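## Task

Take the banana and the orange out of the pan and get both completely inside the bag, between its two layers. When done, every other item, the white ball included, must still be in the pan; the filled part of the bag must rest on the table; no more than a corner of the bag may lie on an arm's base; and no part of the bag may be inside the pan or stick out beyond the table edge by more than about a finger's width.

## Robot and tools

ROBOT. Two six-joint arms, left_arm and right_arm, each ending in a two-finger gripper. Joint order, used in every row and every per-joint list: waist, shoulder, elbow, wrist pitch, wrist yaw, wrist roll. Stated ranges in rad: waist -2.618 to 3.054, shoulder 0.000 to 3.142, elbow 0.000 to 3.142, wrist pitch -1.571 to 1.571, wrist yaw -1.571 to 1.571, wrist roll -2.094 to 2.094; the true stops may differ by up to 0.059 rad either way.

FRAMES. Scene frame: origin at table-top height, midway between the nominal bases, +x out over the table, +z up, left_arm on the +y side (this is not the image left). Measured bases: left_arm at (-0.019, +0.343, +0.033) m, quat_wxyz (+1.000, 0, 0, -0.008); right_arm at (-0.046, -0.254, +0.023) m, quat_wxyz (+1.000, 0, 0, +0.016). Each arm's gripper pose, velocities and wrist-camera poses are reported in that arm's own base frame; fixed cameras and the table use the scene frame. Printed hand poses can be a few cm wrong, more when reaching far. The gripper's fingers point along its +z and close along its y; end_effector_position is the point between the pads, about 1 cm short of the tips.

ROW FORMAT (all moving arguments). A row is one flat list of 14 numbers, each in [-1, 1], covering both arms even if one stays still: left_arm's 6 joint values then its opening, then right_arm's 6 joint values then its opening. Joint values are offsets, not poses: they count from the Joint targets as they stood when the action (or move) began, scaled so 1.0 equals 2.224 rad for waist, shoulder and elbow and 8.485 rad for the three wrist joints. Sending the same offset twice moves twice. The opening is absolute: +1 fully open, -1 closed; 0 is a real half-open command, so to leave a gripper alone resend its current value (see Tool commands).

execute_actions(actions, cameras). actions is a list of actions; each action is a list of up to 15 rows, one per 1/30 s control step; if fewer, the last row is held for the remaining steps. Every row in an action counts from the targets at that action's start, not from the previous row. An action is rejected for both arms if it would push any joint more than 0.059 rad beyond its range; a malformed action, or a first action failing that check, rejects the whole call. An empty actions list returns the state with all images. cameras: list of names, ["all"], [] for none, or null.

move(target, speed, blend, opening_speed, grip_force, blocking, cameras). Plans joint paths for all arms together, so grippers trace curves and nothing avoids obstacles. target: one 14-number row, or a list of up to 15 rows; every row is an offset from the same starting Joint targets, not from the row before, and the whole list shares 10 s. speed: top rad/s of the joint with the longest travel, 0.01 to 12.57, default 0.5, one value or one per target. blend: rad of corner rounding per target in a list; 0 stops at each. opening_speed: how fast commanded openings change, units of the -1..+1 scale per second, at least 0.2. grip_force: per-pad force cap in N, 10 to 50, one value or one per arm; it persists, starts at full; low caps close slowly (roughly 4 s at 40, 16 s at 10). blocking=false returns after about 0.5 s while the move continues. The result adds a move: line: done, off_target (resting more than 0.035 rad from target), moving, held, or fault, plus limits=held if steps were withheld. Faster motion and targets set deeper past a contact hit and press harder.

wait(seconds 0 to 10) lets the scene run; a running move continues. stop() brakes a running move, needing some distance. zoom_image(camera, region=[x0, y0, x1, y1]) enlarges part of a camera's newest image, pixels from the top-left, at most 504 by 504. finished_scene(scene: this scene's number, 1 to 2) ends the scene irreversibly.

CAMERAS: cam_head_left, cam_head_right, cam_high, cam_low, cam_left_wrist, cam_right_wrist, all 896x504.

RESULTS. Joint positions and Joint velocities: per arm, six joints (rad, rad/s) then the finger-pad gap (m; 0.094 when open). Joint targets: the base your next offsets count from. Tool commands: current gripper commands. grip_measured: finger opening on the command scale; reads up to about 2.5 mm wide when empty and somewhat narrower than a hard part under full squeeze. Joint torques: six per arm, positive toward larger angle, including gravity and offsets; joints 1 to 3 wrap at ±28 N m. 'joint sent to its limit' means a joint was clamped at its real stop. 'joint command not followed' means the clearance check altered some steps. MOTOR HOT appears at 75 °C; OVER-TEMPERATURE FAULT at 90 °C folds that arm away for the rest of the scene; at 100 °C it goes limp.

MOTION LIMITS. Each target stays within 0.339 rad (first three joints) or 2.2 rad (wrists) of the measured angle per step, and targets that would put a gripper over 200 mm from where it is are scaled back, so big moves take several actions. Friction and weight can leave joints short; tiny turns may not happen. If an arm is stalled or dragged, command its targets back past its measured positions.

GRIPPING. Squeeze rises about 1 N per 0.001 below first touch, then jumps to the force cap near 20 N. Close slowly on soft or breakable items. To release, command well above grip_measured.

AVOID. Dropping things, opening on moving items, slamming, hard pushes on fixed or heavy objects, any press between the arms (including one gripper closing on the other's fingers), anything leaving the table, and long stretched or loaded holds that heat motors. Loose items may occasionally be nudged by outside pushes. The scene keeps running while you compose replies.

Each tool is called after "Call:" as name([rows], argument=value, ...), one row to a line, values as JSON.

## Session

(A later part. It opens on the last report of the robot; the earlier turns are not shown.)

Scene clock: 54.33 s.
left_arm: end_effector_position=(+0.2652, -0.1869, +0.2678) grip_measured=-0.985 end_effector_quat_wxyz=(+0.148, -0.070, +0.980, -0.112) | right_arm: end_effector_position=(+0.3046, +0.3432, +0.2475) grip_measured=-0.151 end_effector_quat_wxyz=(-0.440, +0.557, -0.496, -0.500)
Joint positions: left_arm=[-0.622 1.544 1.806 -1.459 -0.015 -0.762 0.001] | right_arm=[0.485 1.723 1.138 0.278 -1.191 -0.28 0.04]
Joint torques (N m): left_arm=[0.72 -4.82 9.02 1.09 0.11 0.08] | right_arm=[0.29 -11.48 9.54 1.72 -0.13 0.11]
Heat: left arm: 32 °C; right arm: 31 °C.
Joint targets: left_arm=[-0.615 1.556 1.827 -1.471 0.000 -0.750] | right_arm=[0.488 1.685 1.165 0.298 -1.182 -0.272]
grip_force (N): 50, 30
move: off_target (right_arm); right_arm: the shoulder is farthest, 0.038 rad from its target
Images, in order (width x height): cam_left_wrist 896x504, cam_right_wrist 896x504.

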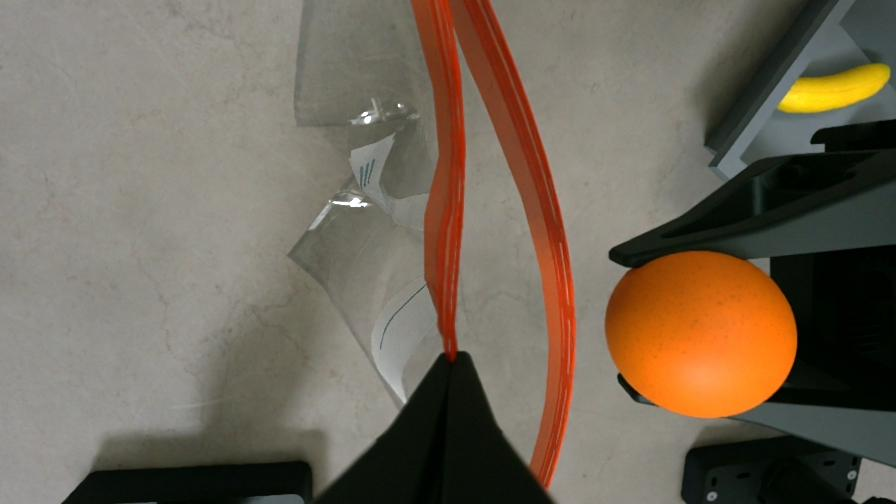

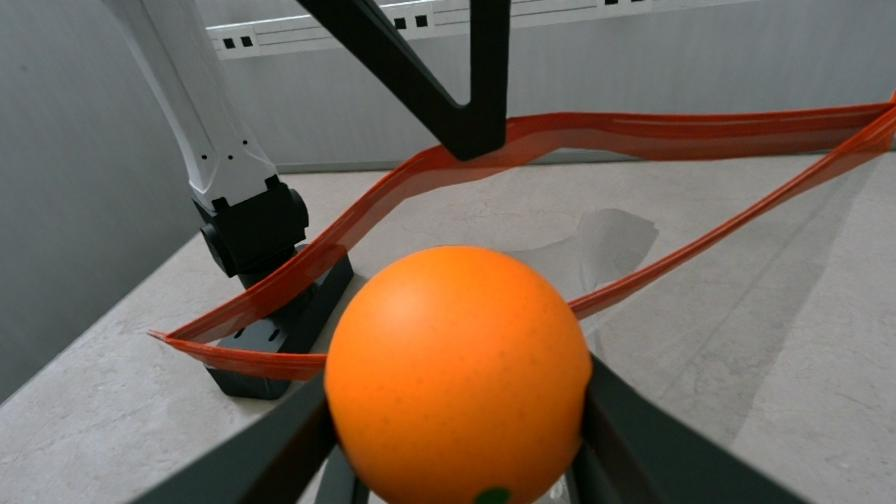

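Call:
move(target=[0,0,0,0,0,0,-1,0.0621,0.0504,0.0418,0.0124,0.0157,0.0090,-0.22], speed=0.15, cameras=["cam_right_wrist","cam_left_wrist","cam_low"])

Call:
zoom_image(camera="cam_low", region=[380, 100, 640, 360])

Scene clock: 60.13 s.
left_arm: end_effector_position=(+0.2637, -0.1812, +0.2661) grip_measured=-0.985 end_effector_quat_wxyz=(+0.143, -0.074, +0.982, -0.103) | right_arm: end_effector_position=(+0.2954, +0.3953, +0.2626) grip_measured=-0.151 end_effector_quat_wxyz=(-0.456, +0.563, -0.477, -0.497)
Joint positions: left_arm=[-0.614 1.544 1.806 -1.479 -0.022 -0.761 0.001] | right_arm=[0.614 1.783 1.222 0.372 -1.074 -0.206 0.04]
Joint torques (N m): left_arm=[0.1 -4.74 8.99 1.27 0.16 0.07] | right_arm=[1.22 -7.62 10.43 1.91 0.11 0.13]
Heat: left arm: 33 °C; right arm: 33 °C.
Joint targets: left_arm=[-0.615 1.556 1.827 -1.471 0.000 -0.750] | right_arm=[0.626 1.797 1.258 0.403 -1.049 -0.196]
grip_force (N): 50, 30
move: done
Images, in order (width x height): cam_low 896x504, cam_left_wrist 896x504, cam_right_wrist 896x504.

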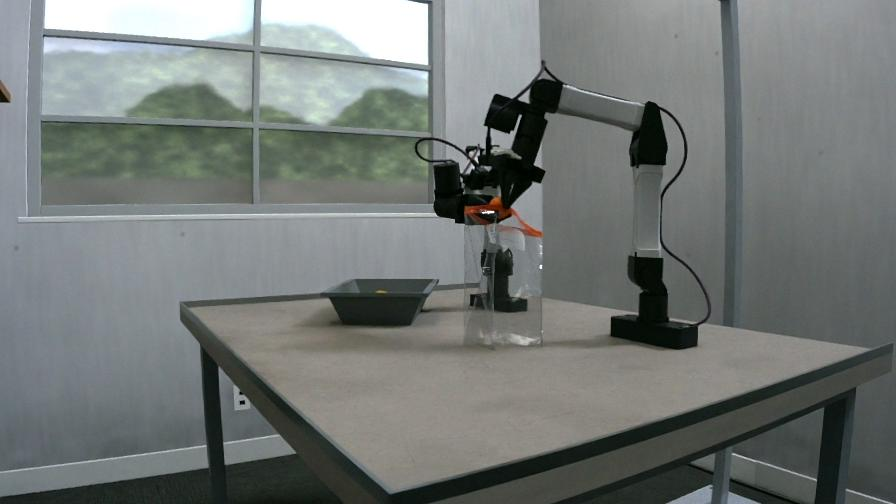

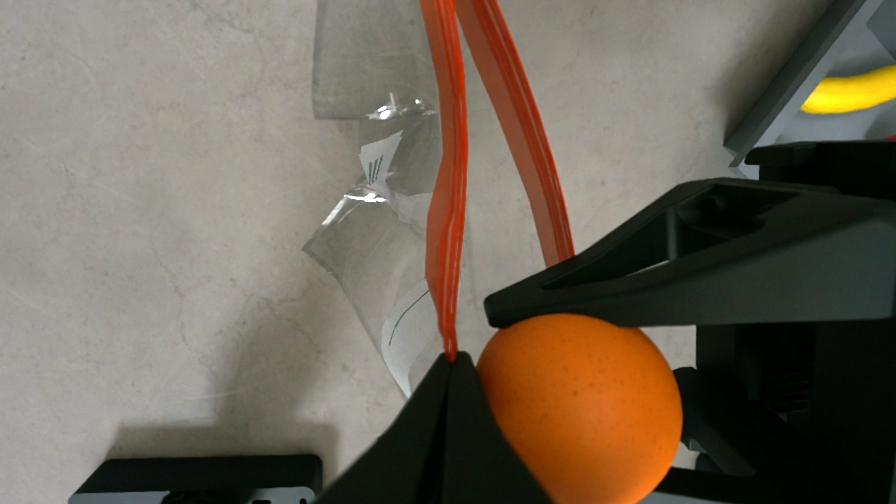

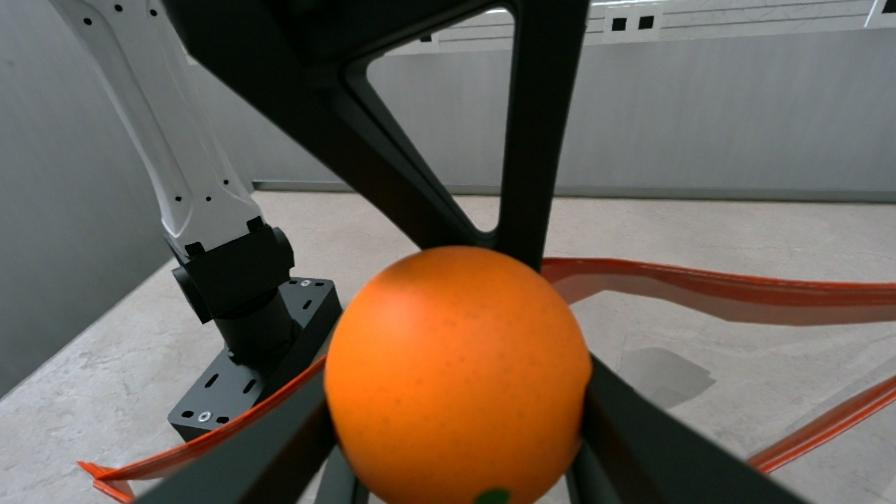

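Scaled by 1.938 from the camera's 896x504 image, which has a finer 1280x720 frame.

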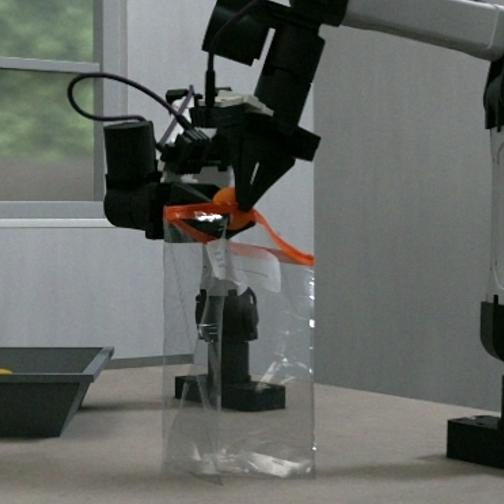

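Call:
move(target=[0,0,0,0,0,0,-1,-0.0391,-0.0189,-0.0486,-0.0015,-0.0084,-0.0038,-0.22], speed=0.2, cameras=["cam_right_wrist","cam_left_wrist"])

Scene clock: 61.97 s.
left_arm: end_effector_position=(+0.2631, -0.1820, +0.2661) grip_measured=-0.985 end_effector_quat_wxyz=(+0.141, -0.074, +0.982, -0.105) | right_arm: end_effector_position=(+0.3095, +0.3687, +0.2372) grip_measured=-0.151 end_effector_quat_wxyz=(-0.447, +0.549, -0.504, -0.494)
Joint positions: left_arm=[-0.614 1.544 1.806 -1.479 -0.016 -0.761 0.001] | right_arm=[0.543 1.783 1.151 0.379 -1.109 -0.22 0.04]
Joint torques (N m): left_arm=[0.13 -4.81 8.98 1.27 0.12 0.06] | right_arm=[-0.35 -11.14 6.76 1.69 -0.22 -0.04]
Heat: left arm: 33 °C; right arm: 33 °C.
Joint targets: left_arm=[-0.615 1.556 1.827 -1.471 0.000 -0.750] | right_arm=[0.539 1.755 1.150 0.390 -1.120 -0.228]
grip_force (N): 50, 30
move: done
Images, in order (width x height): cam_left_wrist 896x504, cam_right_wrist 896x504.

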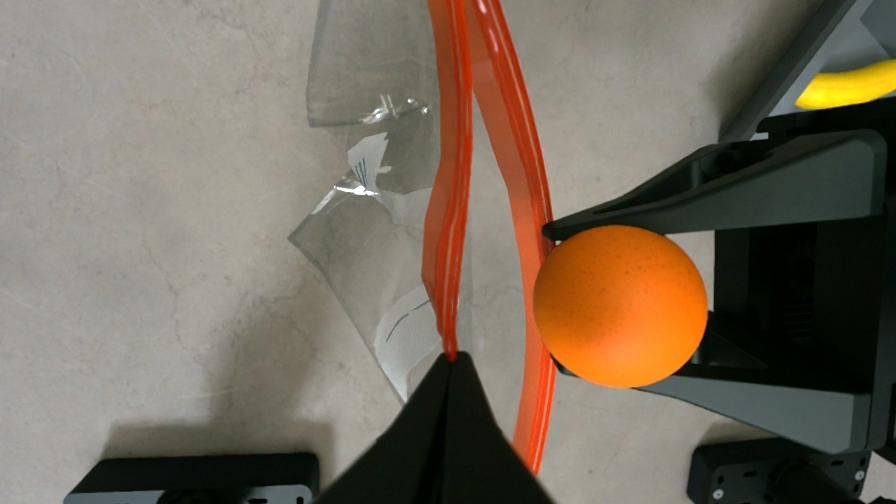

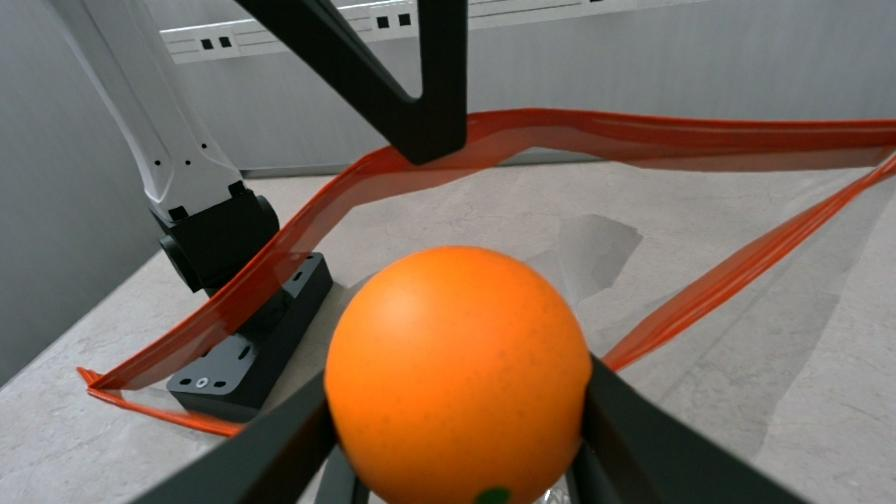

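Call:
move(target=[0,0,0,0,0,0,-1,0.0371,0.0301,0.0382,0.0024,0.0088,0.0045,-0.22], speed=0.15, cameras=["cam_right_wrist","cam_left_wrist","cam_low"])

Call:
zoom_image(camera="cam_low", region=[380, 100, 640, 360])

Scene clock: 63.43 s.
left_arm: end_effector_position=(+0.2627, -0.1817, +0.2659) grip_measured=-0.985 end_effector_quat_wxyz=(+0.140, -0.073, +0.982, -0.105) | right_arm: end_effector_position=(+0.2992, +0.3968, +0.2474) grip_measured=-0.151 end_effector_quat_wxyz=(-0.450, +0.557, -0.491, -0.497)
Joint positions: left_arm=[-0.614 1.544 1.806 -1.481 -0.016 -0.76 0.001] | right_arm=[0.614 1.807 1.205 0.392 -1.06 -0.198 0.04]
Joint torques (N m): left_arm=[0.1 -4.81 8.99 1.3 0.1 0.06] | right_arm=[0.8 -7.66 9.89 1.8 0 0.12]
Heat: left arm: 33 °C; right arm: 34 °C.
Joint targets: left_arm=[-0.615 1.556 1.827 -1.471 0.000 -0.750] | right_arm=[0.622 1.822 1.235 0.411 -1.046 -0.190]
grip_force (N): 50, 30
move: done
Images, in order (width x height): cam_low 896x504, cam_left_wrist 896x504, cam_right_wrist 896x504.

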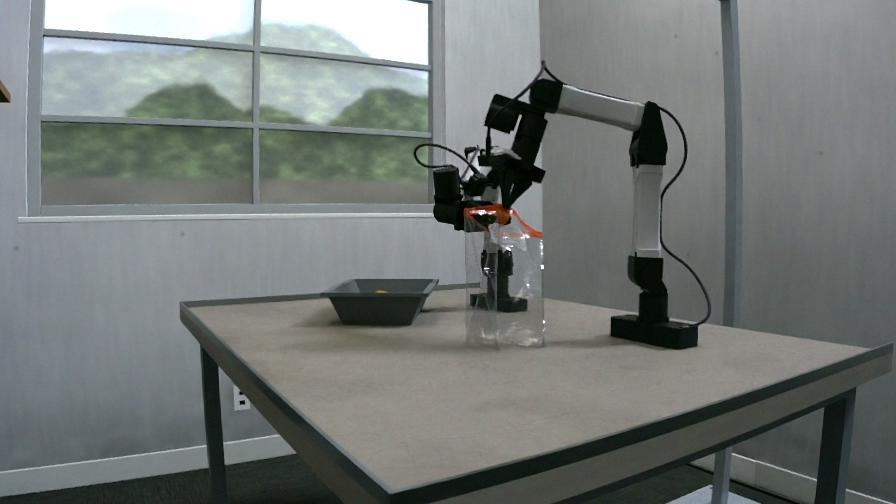

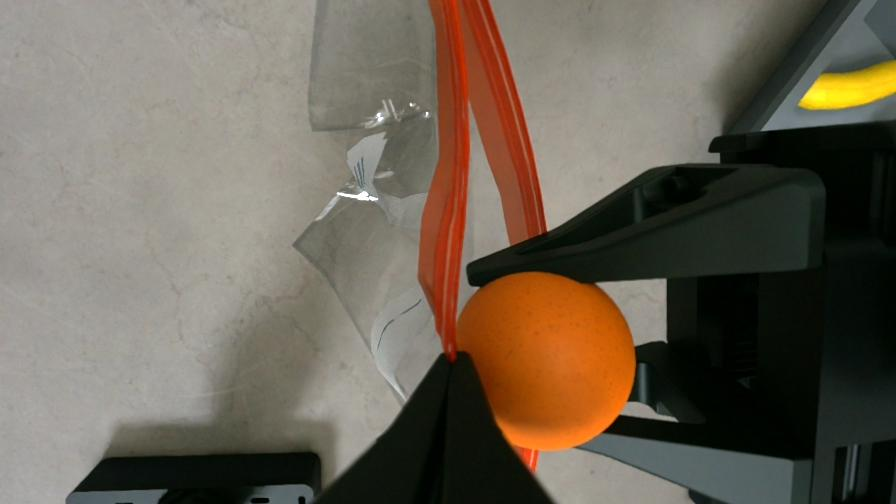

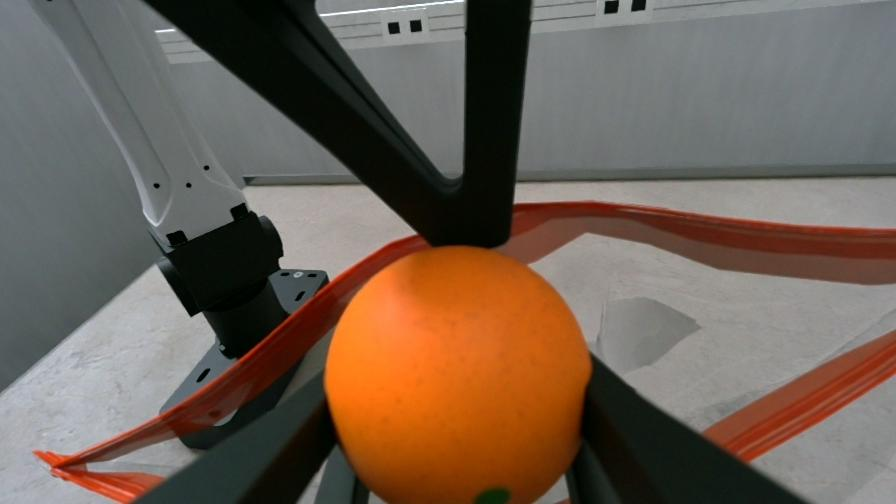

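Scaled by 1.938 from the camera's 896x504 image, which has a finer 1280x720 frame.

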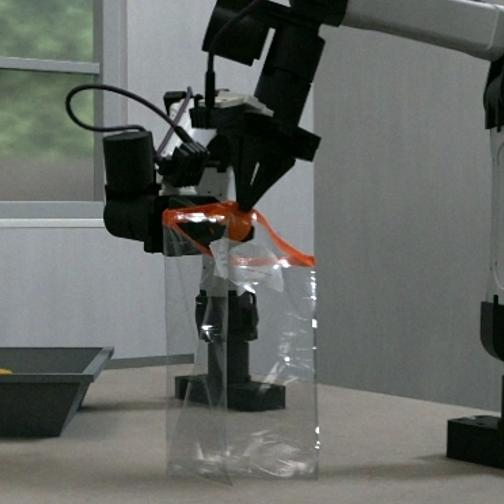

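Call:
move([
  [0,0,0,0,0,0,-1,0,0.0085,-0.0153,0.0064,0,0,-0.22],
  [0,0,0,0,0,0,-1,0.0238,0.0432,0.009,0.0093,0.0054,0.0021,-0.22],
], speed=0.15, cameras=["cam_right_wrist","cam_left_wrist","cam_low"])

Call:
zoom_image(camera="cam_low", region=[380, 100, 640, 360])

Scene clock: 66.03 s.
left_arm: end_effector_position=(+0.2626, -0.1814, +0.2658) grip_measured=-0.985 end_effector_quat_wxyz=(+0.140, -0.074, +0.982, -0.104) | right_arm: end_effector_position=(+0.2987, +0.4248, +0.2198) grip_measured=-0.151 end_effector_quat_wxyz=(-0.442, +0.558, -0.496, -0.498)
Joint positions: left_arm=[-0.614 1.544 1.806 -1.482 -0.017 -0.76 0.001] | right_arm=[0.67 1.906 1.225 0.468 -1.009 -0.18 0.04]
Joint torques (N m): left_arm=[0.08 -4.78 8.99 1.3 0.12 0.07] | right_arm=[0.55 -8.68 9.66 1.87 -0.06 0.11]
Heat: left arm: 33 °C; right arm: 34 °C.
Joint targets: left_arm=[-0.615 1.556 1.827 -1.471 0.000 -0.750] | right_arm=[0.675 1.918 1.255 0.489 -1.000 -0.172]
grip_force (N): 50, 30
move: done
Images, in order (width x height): cam_low 896x504, cam_left_wrist 896x504, cam_right_wrist 896x504.

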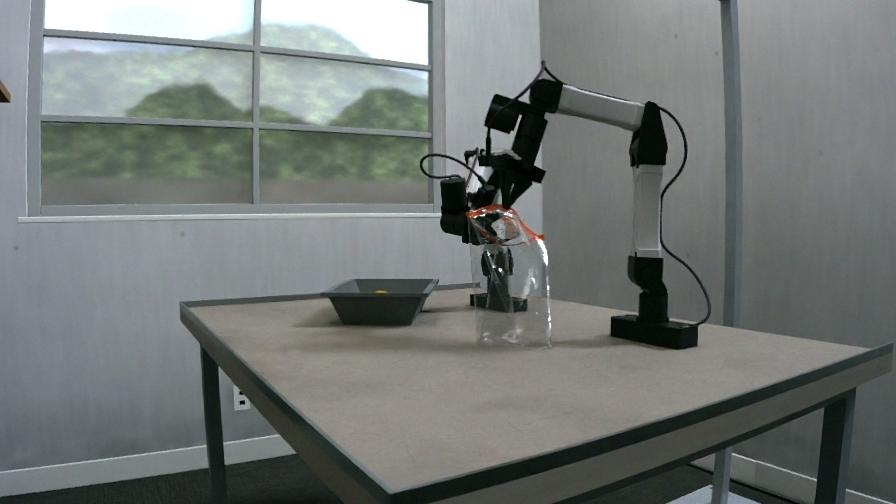

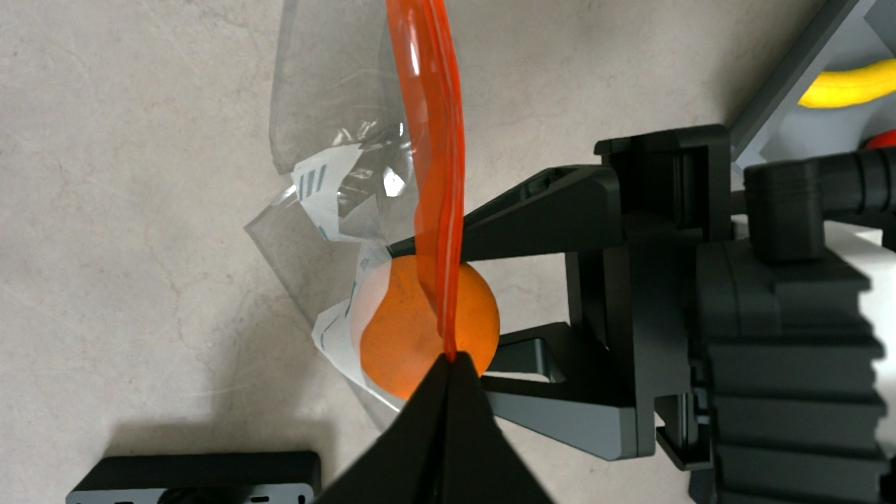

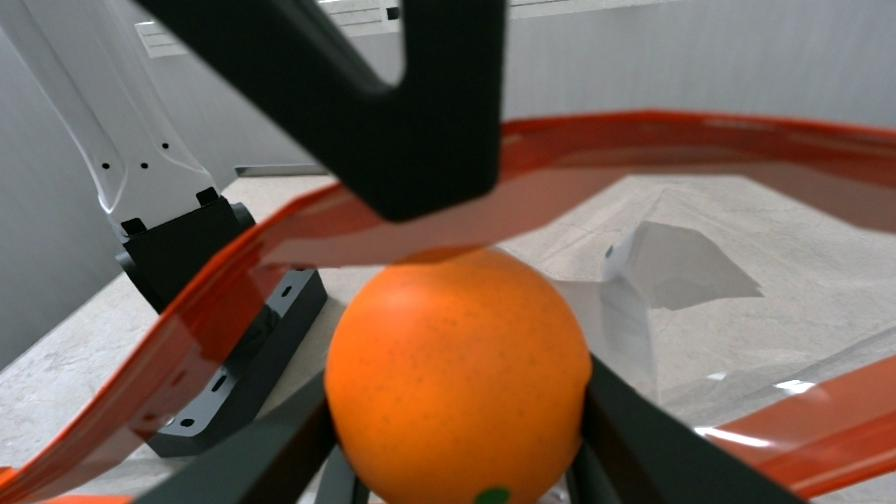

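Scaled by 1.938 from the camera's 896x504 image, which has a finer 1280x720 frame.

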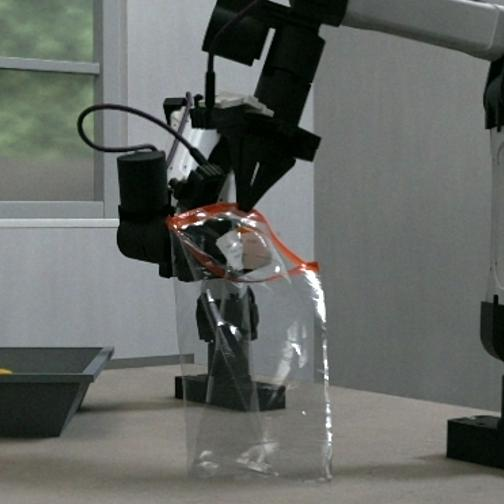

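Call:
move([
  [0,-0.0473,-0.1923,0.0380,0,0,-1,0,0.0737,-0.0558,0.0338,0,0,-0.22],
  [0,-0.0521,-0.3344,0.0740,0,0,-1,0,0.1826,-0.0692,0.066,0,0,-0.22],
], speed=0.3, blend=[0.1,0], cameras=["cam_right_wrist","cam_left_wrist","cam_low","cam_head_left"])

Call:
zoom_image(camera="cam_low", region=[380, 100, 640, 360])

Scene clock: 70.03 s.
left_arm: end_effector_position=(+0.2678, -0.1857, +0.1097) grip_measured=-0.985 end_effector_quat_wxyz=(+0.137, -0.073, +0.982, -0.104) | right_arm: end_effector_position=(+0.3042, +0.4290, +0.0690) grip_measured=-0.151 end_effector_quat_wxyz=(-0.453, +0.559, -0.486, -0.496)
Joint positions: left_arm=[-0.614 1.464 1.093 -0.854 -0.015 -0.76 0.001] | right_arm=[0.67 2.314 1.102 1.028 -1.007 -0.18 0.04]
Joint torques (N m): left_arm=[0.09 -7.56 6.8 1.3 0.1 0.06] | right_arm=[0.44 -9.98 4.82 1.86 -0.05 0.11]
Heat: left arm: 33 °C; right arm: 34 °C.
Joint targets: left_arm=[-0.615 1.440 1.084 -0.843 0.001 -0.750] | right_arm=[0.675 2.324 1.101 1.049 -1.000 -0.173]
grip_force (N): 50, 30
move: done
Images, in order (width x height): cam_head_left 896x504, cam_low 896x504, cam_left_wrist 896x504, cam_right_wrist 896x504.

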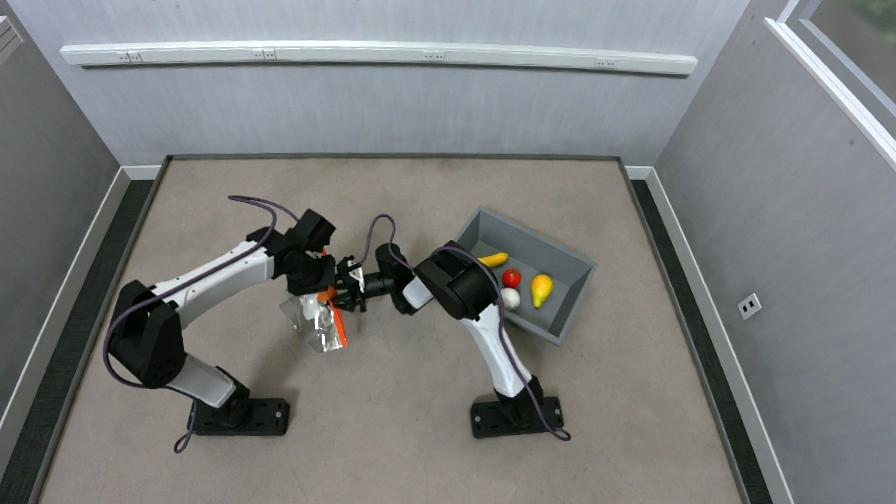

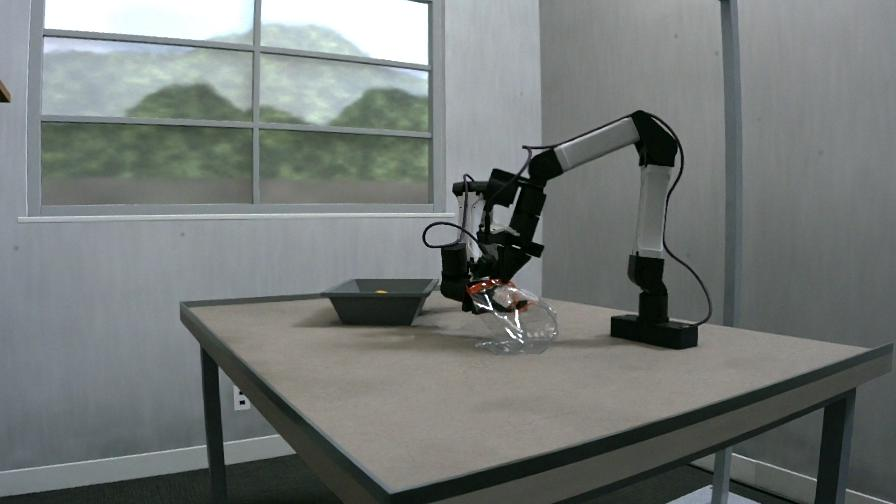

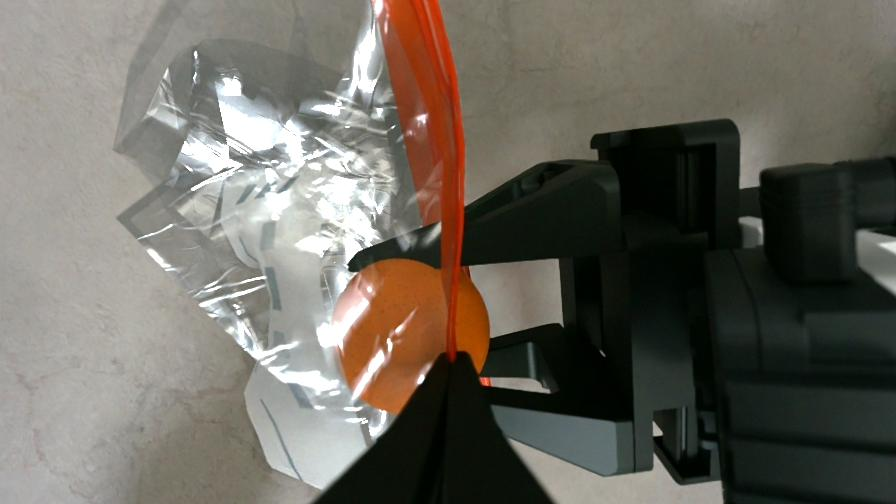

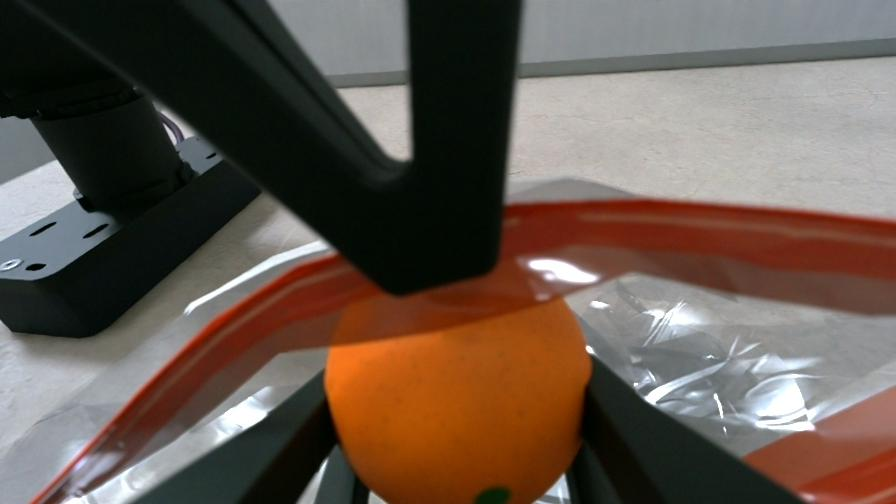

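Scaled by 1.938 from the camera's 896x504 image, which has a finer 1280x720 frame.

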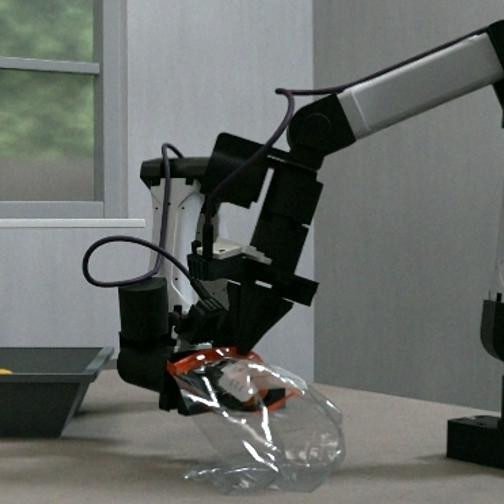

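Call:
move([
  [0,0.0128,-0.0565,0.0180,0,0,-1,0,0.0454,0.0067,0.0101,0,0,-0.22],
  [0,0.0128,-0.0565,0.018,0,0,-1,0,0.0454,0.0067,0.0101,0,0,0.1],
], speed=0.2, opening_speed=0.35, cameras=["cam_right_wrist","cam_left_wrist"])

Scene clock: 72.97 s.
left_arm: end_effector_position=(+0.2684, -0.1861, +0.0814) grip_measured=-0.985 end_effector_quat_wxyz=(+0.148, -0.073, +0.980, -0.113) | right_arm: end_effector_position=(+0.3017, +0.4269, +0.0356) grip_measured=+0.099 end_effector_quat_wxyz=(-0.449, +0.558, -0.490, -0.497)
Joint positions: left_arm=[-0.614 1.464 0.968 -0.7 -0.015 -0.76 0.001] | right_arm=[0.67 2.413 1.102 1.116 -1.007 -0.179 0.052]
Joint torques (N m): left_arm=[0.12 -5.18 6.6 1.33 0.09 0.06] | right_arm=[0.57 -9.92 5.74 1.83 -0.05 0.11]
Heat: left arm: 33 °C; right arm: 35 °C.
Joint targets: left_arm=[-0.615 1.469 0.958 -0.691 0.001 -0.750] | right_arm=[0.675 2.425 1.115 1.135 -1.000 -0.172]
grip_force (N): 50, 30
move: done
Images, in order (width x height): cam_left_wrist 896x504, cam_right_wrist 896x504.

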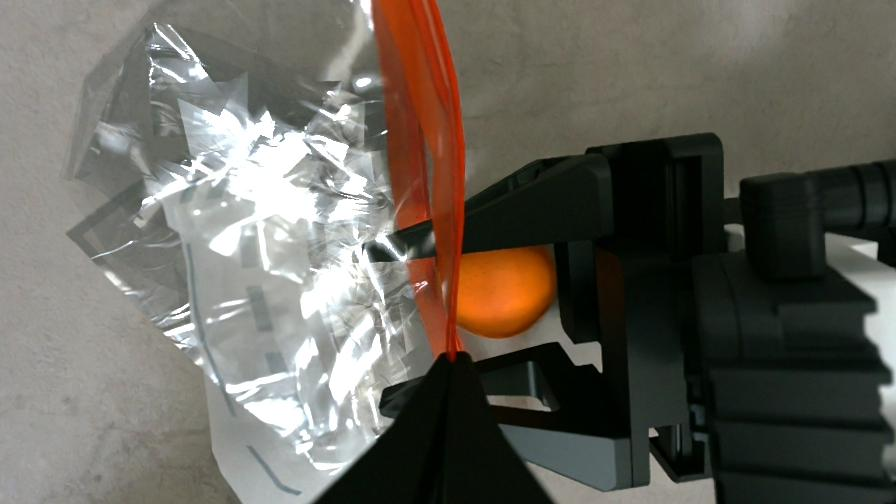

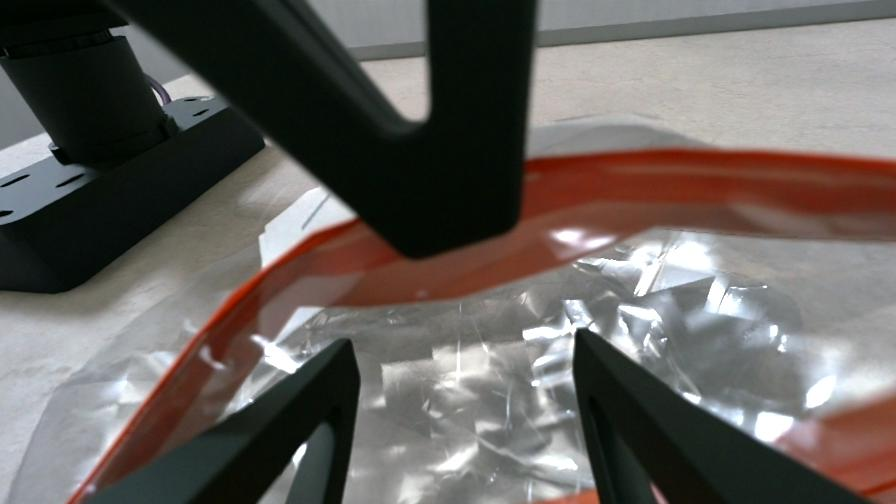

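Call:
zoom_image(camera="cam_left_wrist", region=[340, 180, 640, 420])

Call:
wait(seconds=0, cameras=["cam_low", "cam_high", "cam_head_left", "cam_left_wrist"])

Call:
zoom_image(camera="cam_low", region=[430, 220, 600, 380])

Scaled by 1.680 from the camera's 896x504 image, which has a finer 1280x720 frame.

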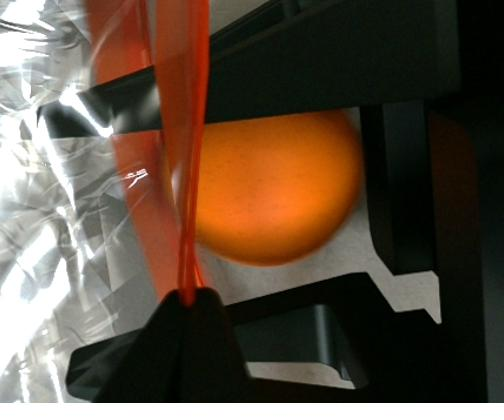

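Scene clock: 74.00 s.
left_arm: end_effector_position=(+0.2684, -0.1861, +0.0814) grip_measured=-0.985 end_effector_quat_wxyz=(+0.148, -0.073, +0.980, -0.113) | right_arm: end_effector_position=(+0.3017, +0.4269, +0.0356) grip_measured=+0.099 end_effector_quat_wxyz=(-0.449, +0.558, -0.490, -0.497)
Joint positions: left_arm=[-0.614 1.464 0.968 -0.7 -0.015 -0.76 0.001] | right_arm=[0.67 2.413 1.102 1.116 -1.007 -0.179 0.052]
Joint torques (N m): left_arm=[0.1 -5.24 6.6 1.34 0.1 0.06] | right_arm=[0.44 -9.92 5.75 1.84 -0.06 0.11]
Heat: left arm: 33 °C; right arm: 35 °C.
Joint targets: left_arm=[-0.615 1.469 0.958 -0.691 0.001 -0.750] | right_arm=[0.675 2.425 1.115 1.135 -1.000 -0.172]
Tool commands: left_gripper/opening=-1.0 right_gripper/opening=+0.1
grip_force (N): 50, 30
Images, in order (width x height): cam_head_left 896x504, cam_high 896x504, cam_low 896x504, cam_left_wrist 896x504.

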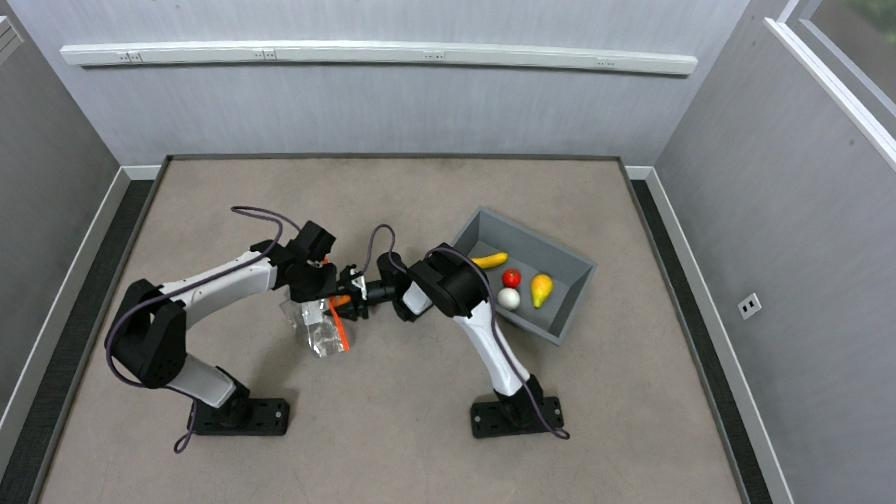

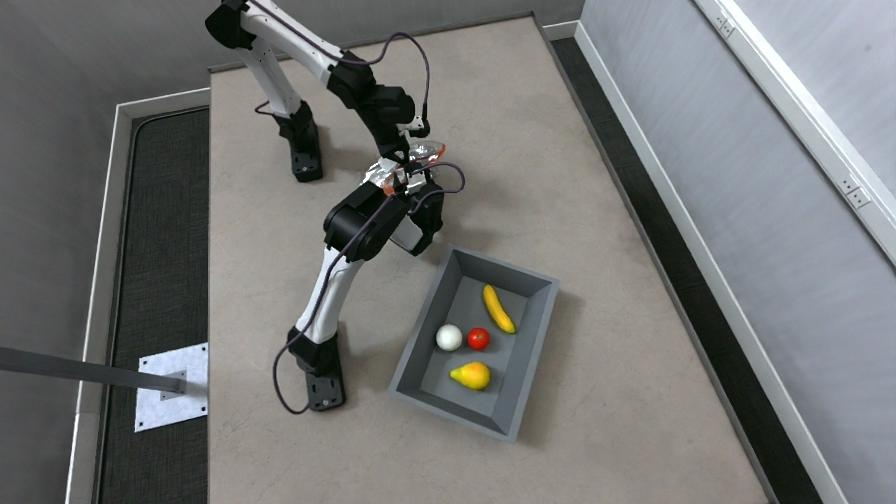

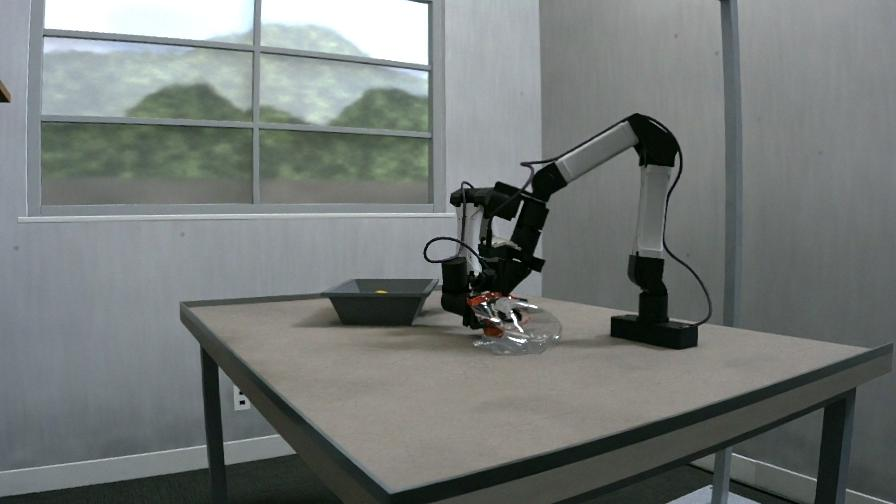

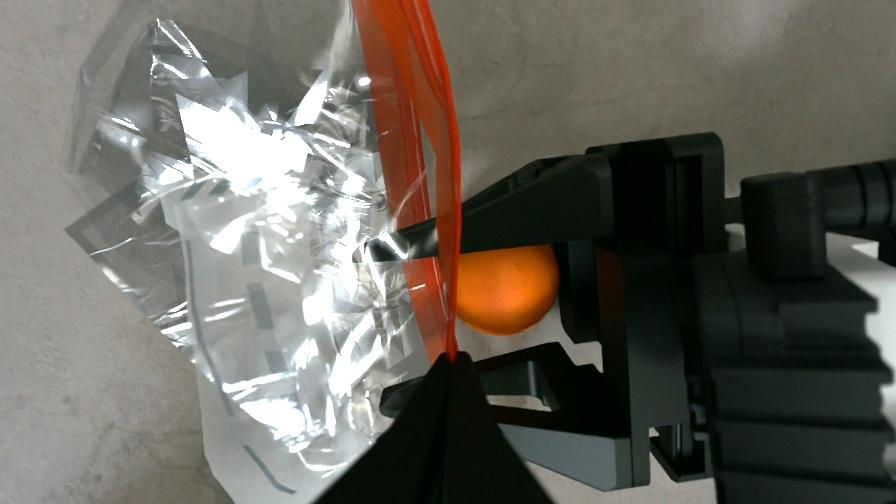

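Scaled by 2.965 from the camera's 896x504 image, which has a finer 1280x720 frame.

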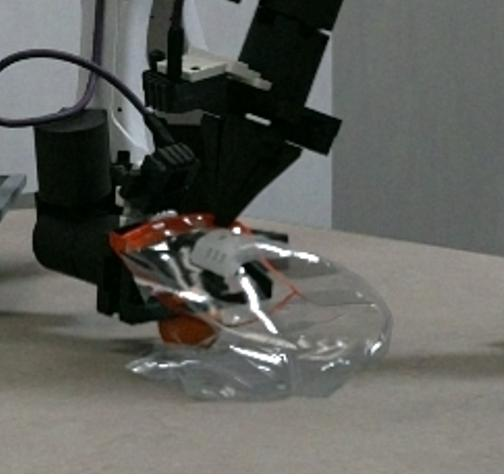

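Call:
move(target=[0,-0.0081,0.1983,-0.0540,0,0,-1,0,-0.1641,0.0022,-0.0442,0,0,0.1], speed=0.2, cameras=["cam_low", "cam_head_left", "cam_left_wrist","cam_right_wrist"])

Call:
zoom_image(camera="cam_low", region=[430, 180, 630, 380])

Scene clock: 77.37 s.
left_arm: end_effector_position=(+0.2676, -0.1855, +0.1815) grip_measured=-0.985 end_effector_quat_wxyz=(+0.138, -0.073, +0.982, -0.104) | right_arm: end_effector_position=(+0.2993, +0.4251, +0.1256) grip_measured=+0.099 end_effector_quat_wxyz=(-0.430, +0.555, -0.507, -0.500)
Joint positions: left_arm=[-0.614 1.464 1.378 -1.137 -0.015 -0.76 0.001] | right_arm=[0.67 2.106 1.102 0.758 -1.007 -0.179 0.052]
Joint torques (N m): left_arm=[0.12 -6.69 9.7 1.04 0.09 0.07] | right_arm=[0.46 -14.26 7.62 1.7 -0.08 0.11]
Heat: left arm: 33 °C; right arm: 37 °C.
Joint targets: left_arm=[-0.615 1.451 1.399 -1.149 0.001 -0.750] | right_arm=[0.675 2.060 1.120 0.760 -1.000 -0.172]
grip_force (N): 50, 30
move: off_target (right_arm); right_arm: the shoulder is farthest, 0.046 rad from its target
Images, in order (width x height): cam_head_left 896x504, cam_low 896x504, cam_left_wrist 896x504, cam_right_wrist 896x504.

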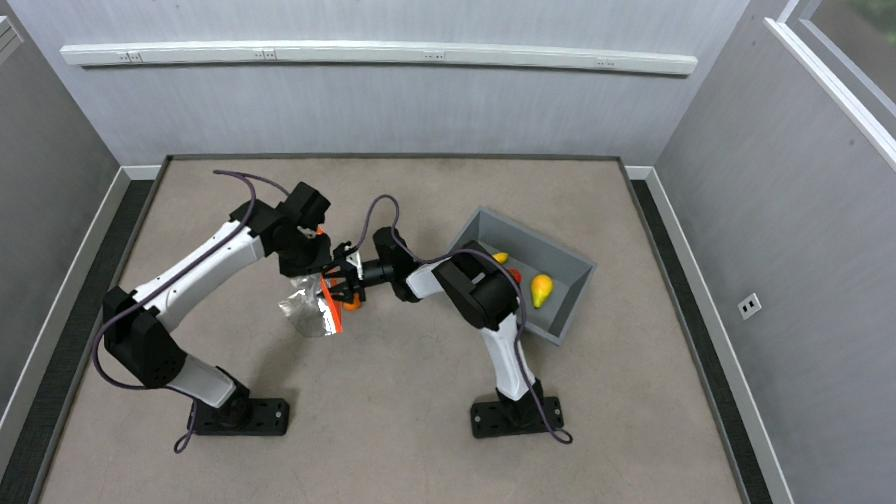

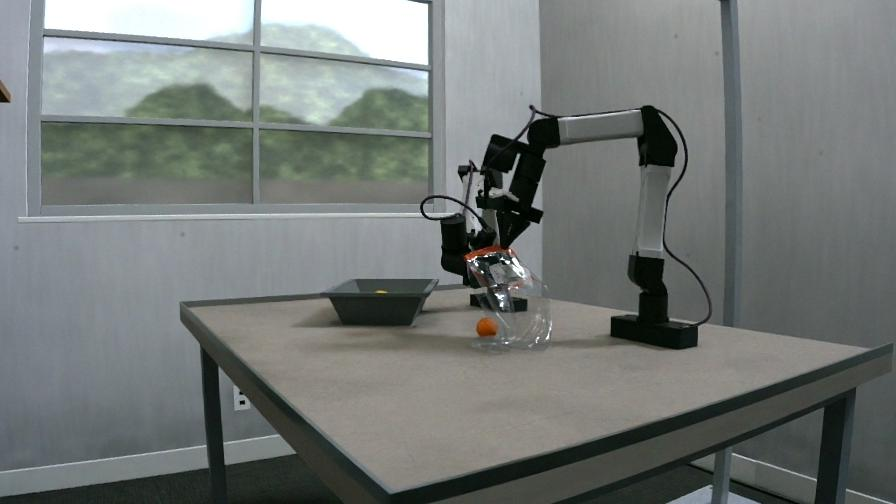

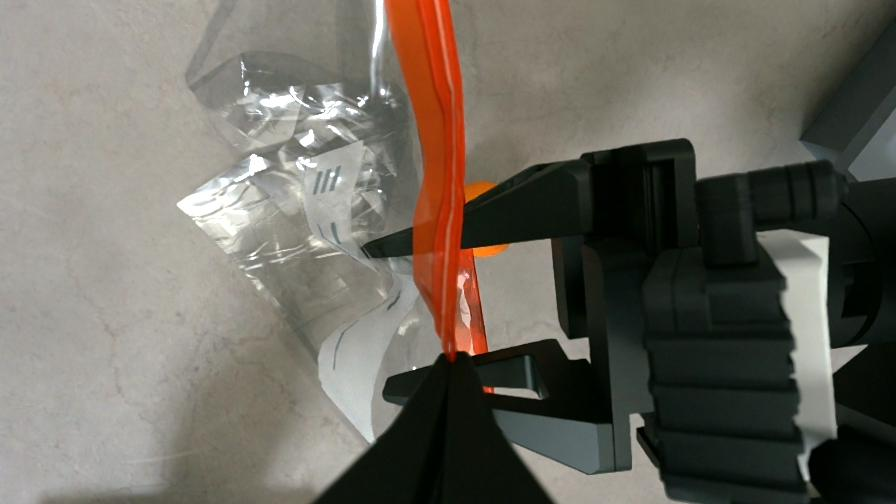

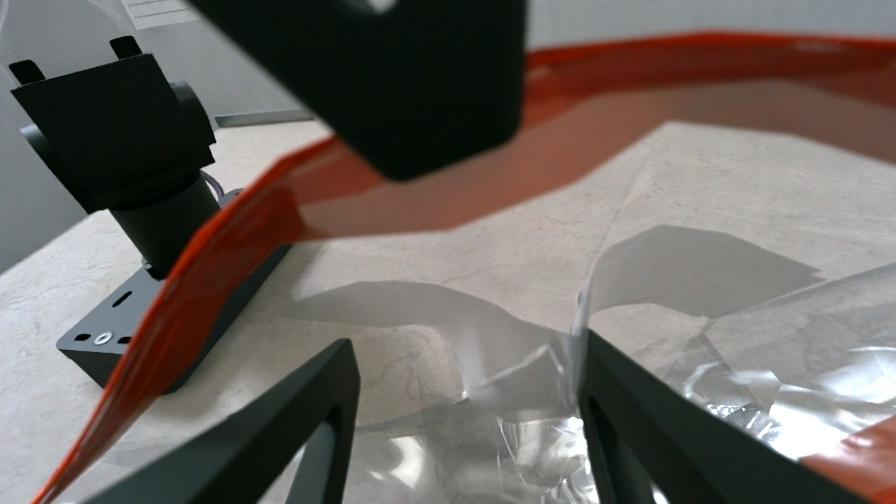

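Scaled by 2.520 from the camera's 896x504 image, which has a finer 1280x720 frame.

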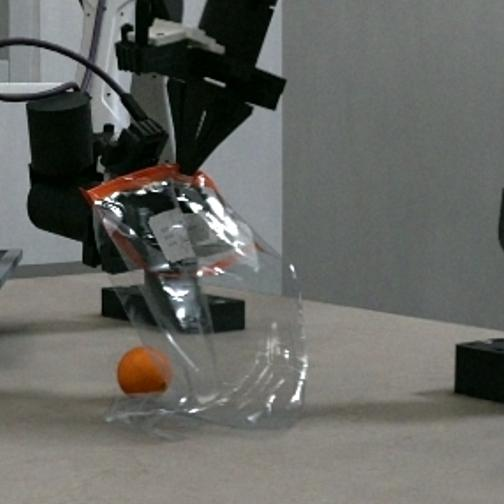

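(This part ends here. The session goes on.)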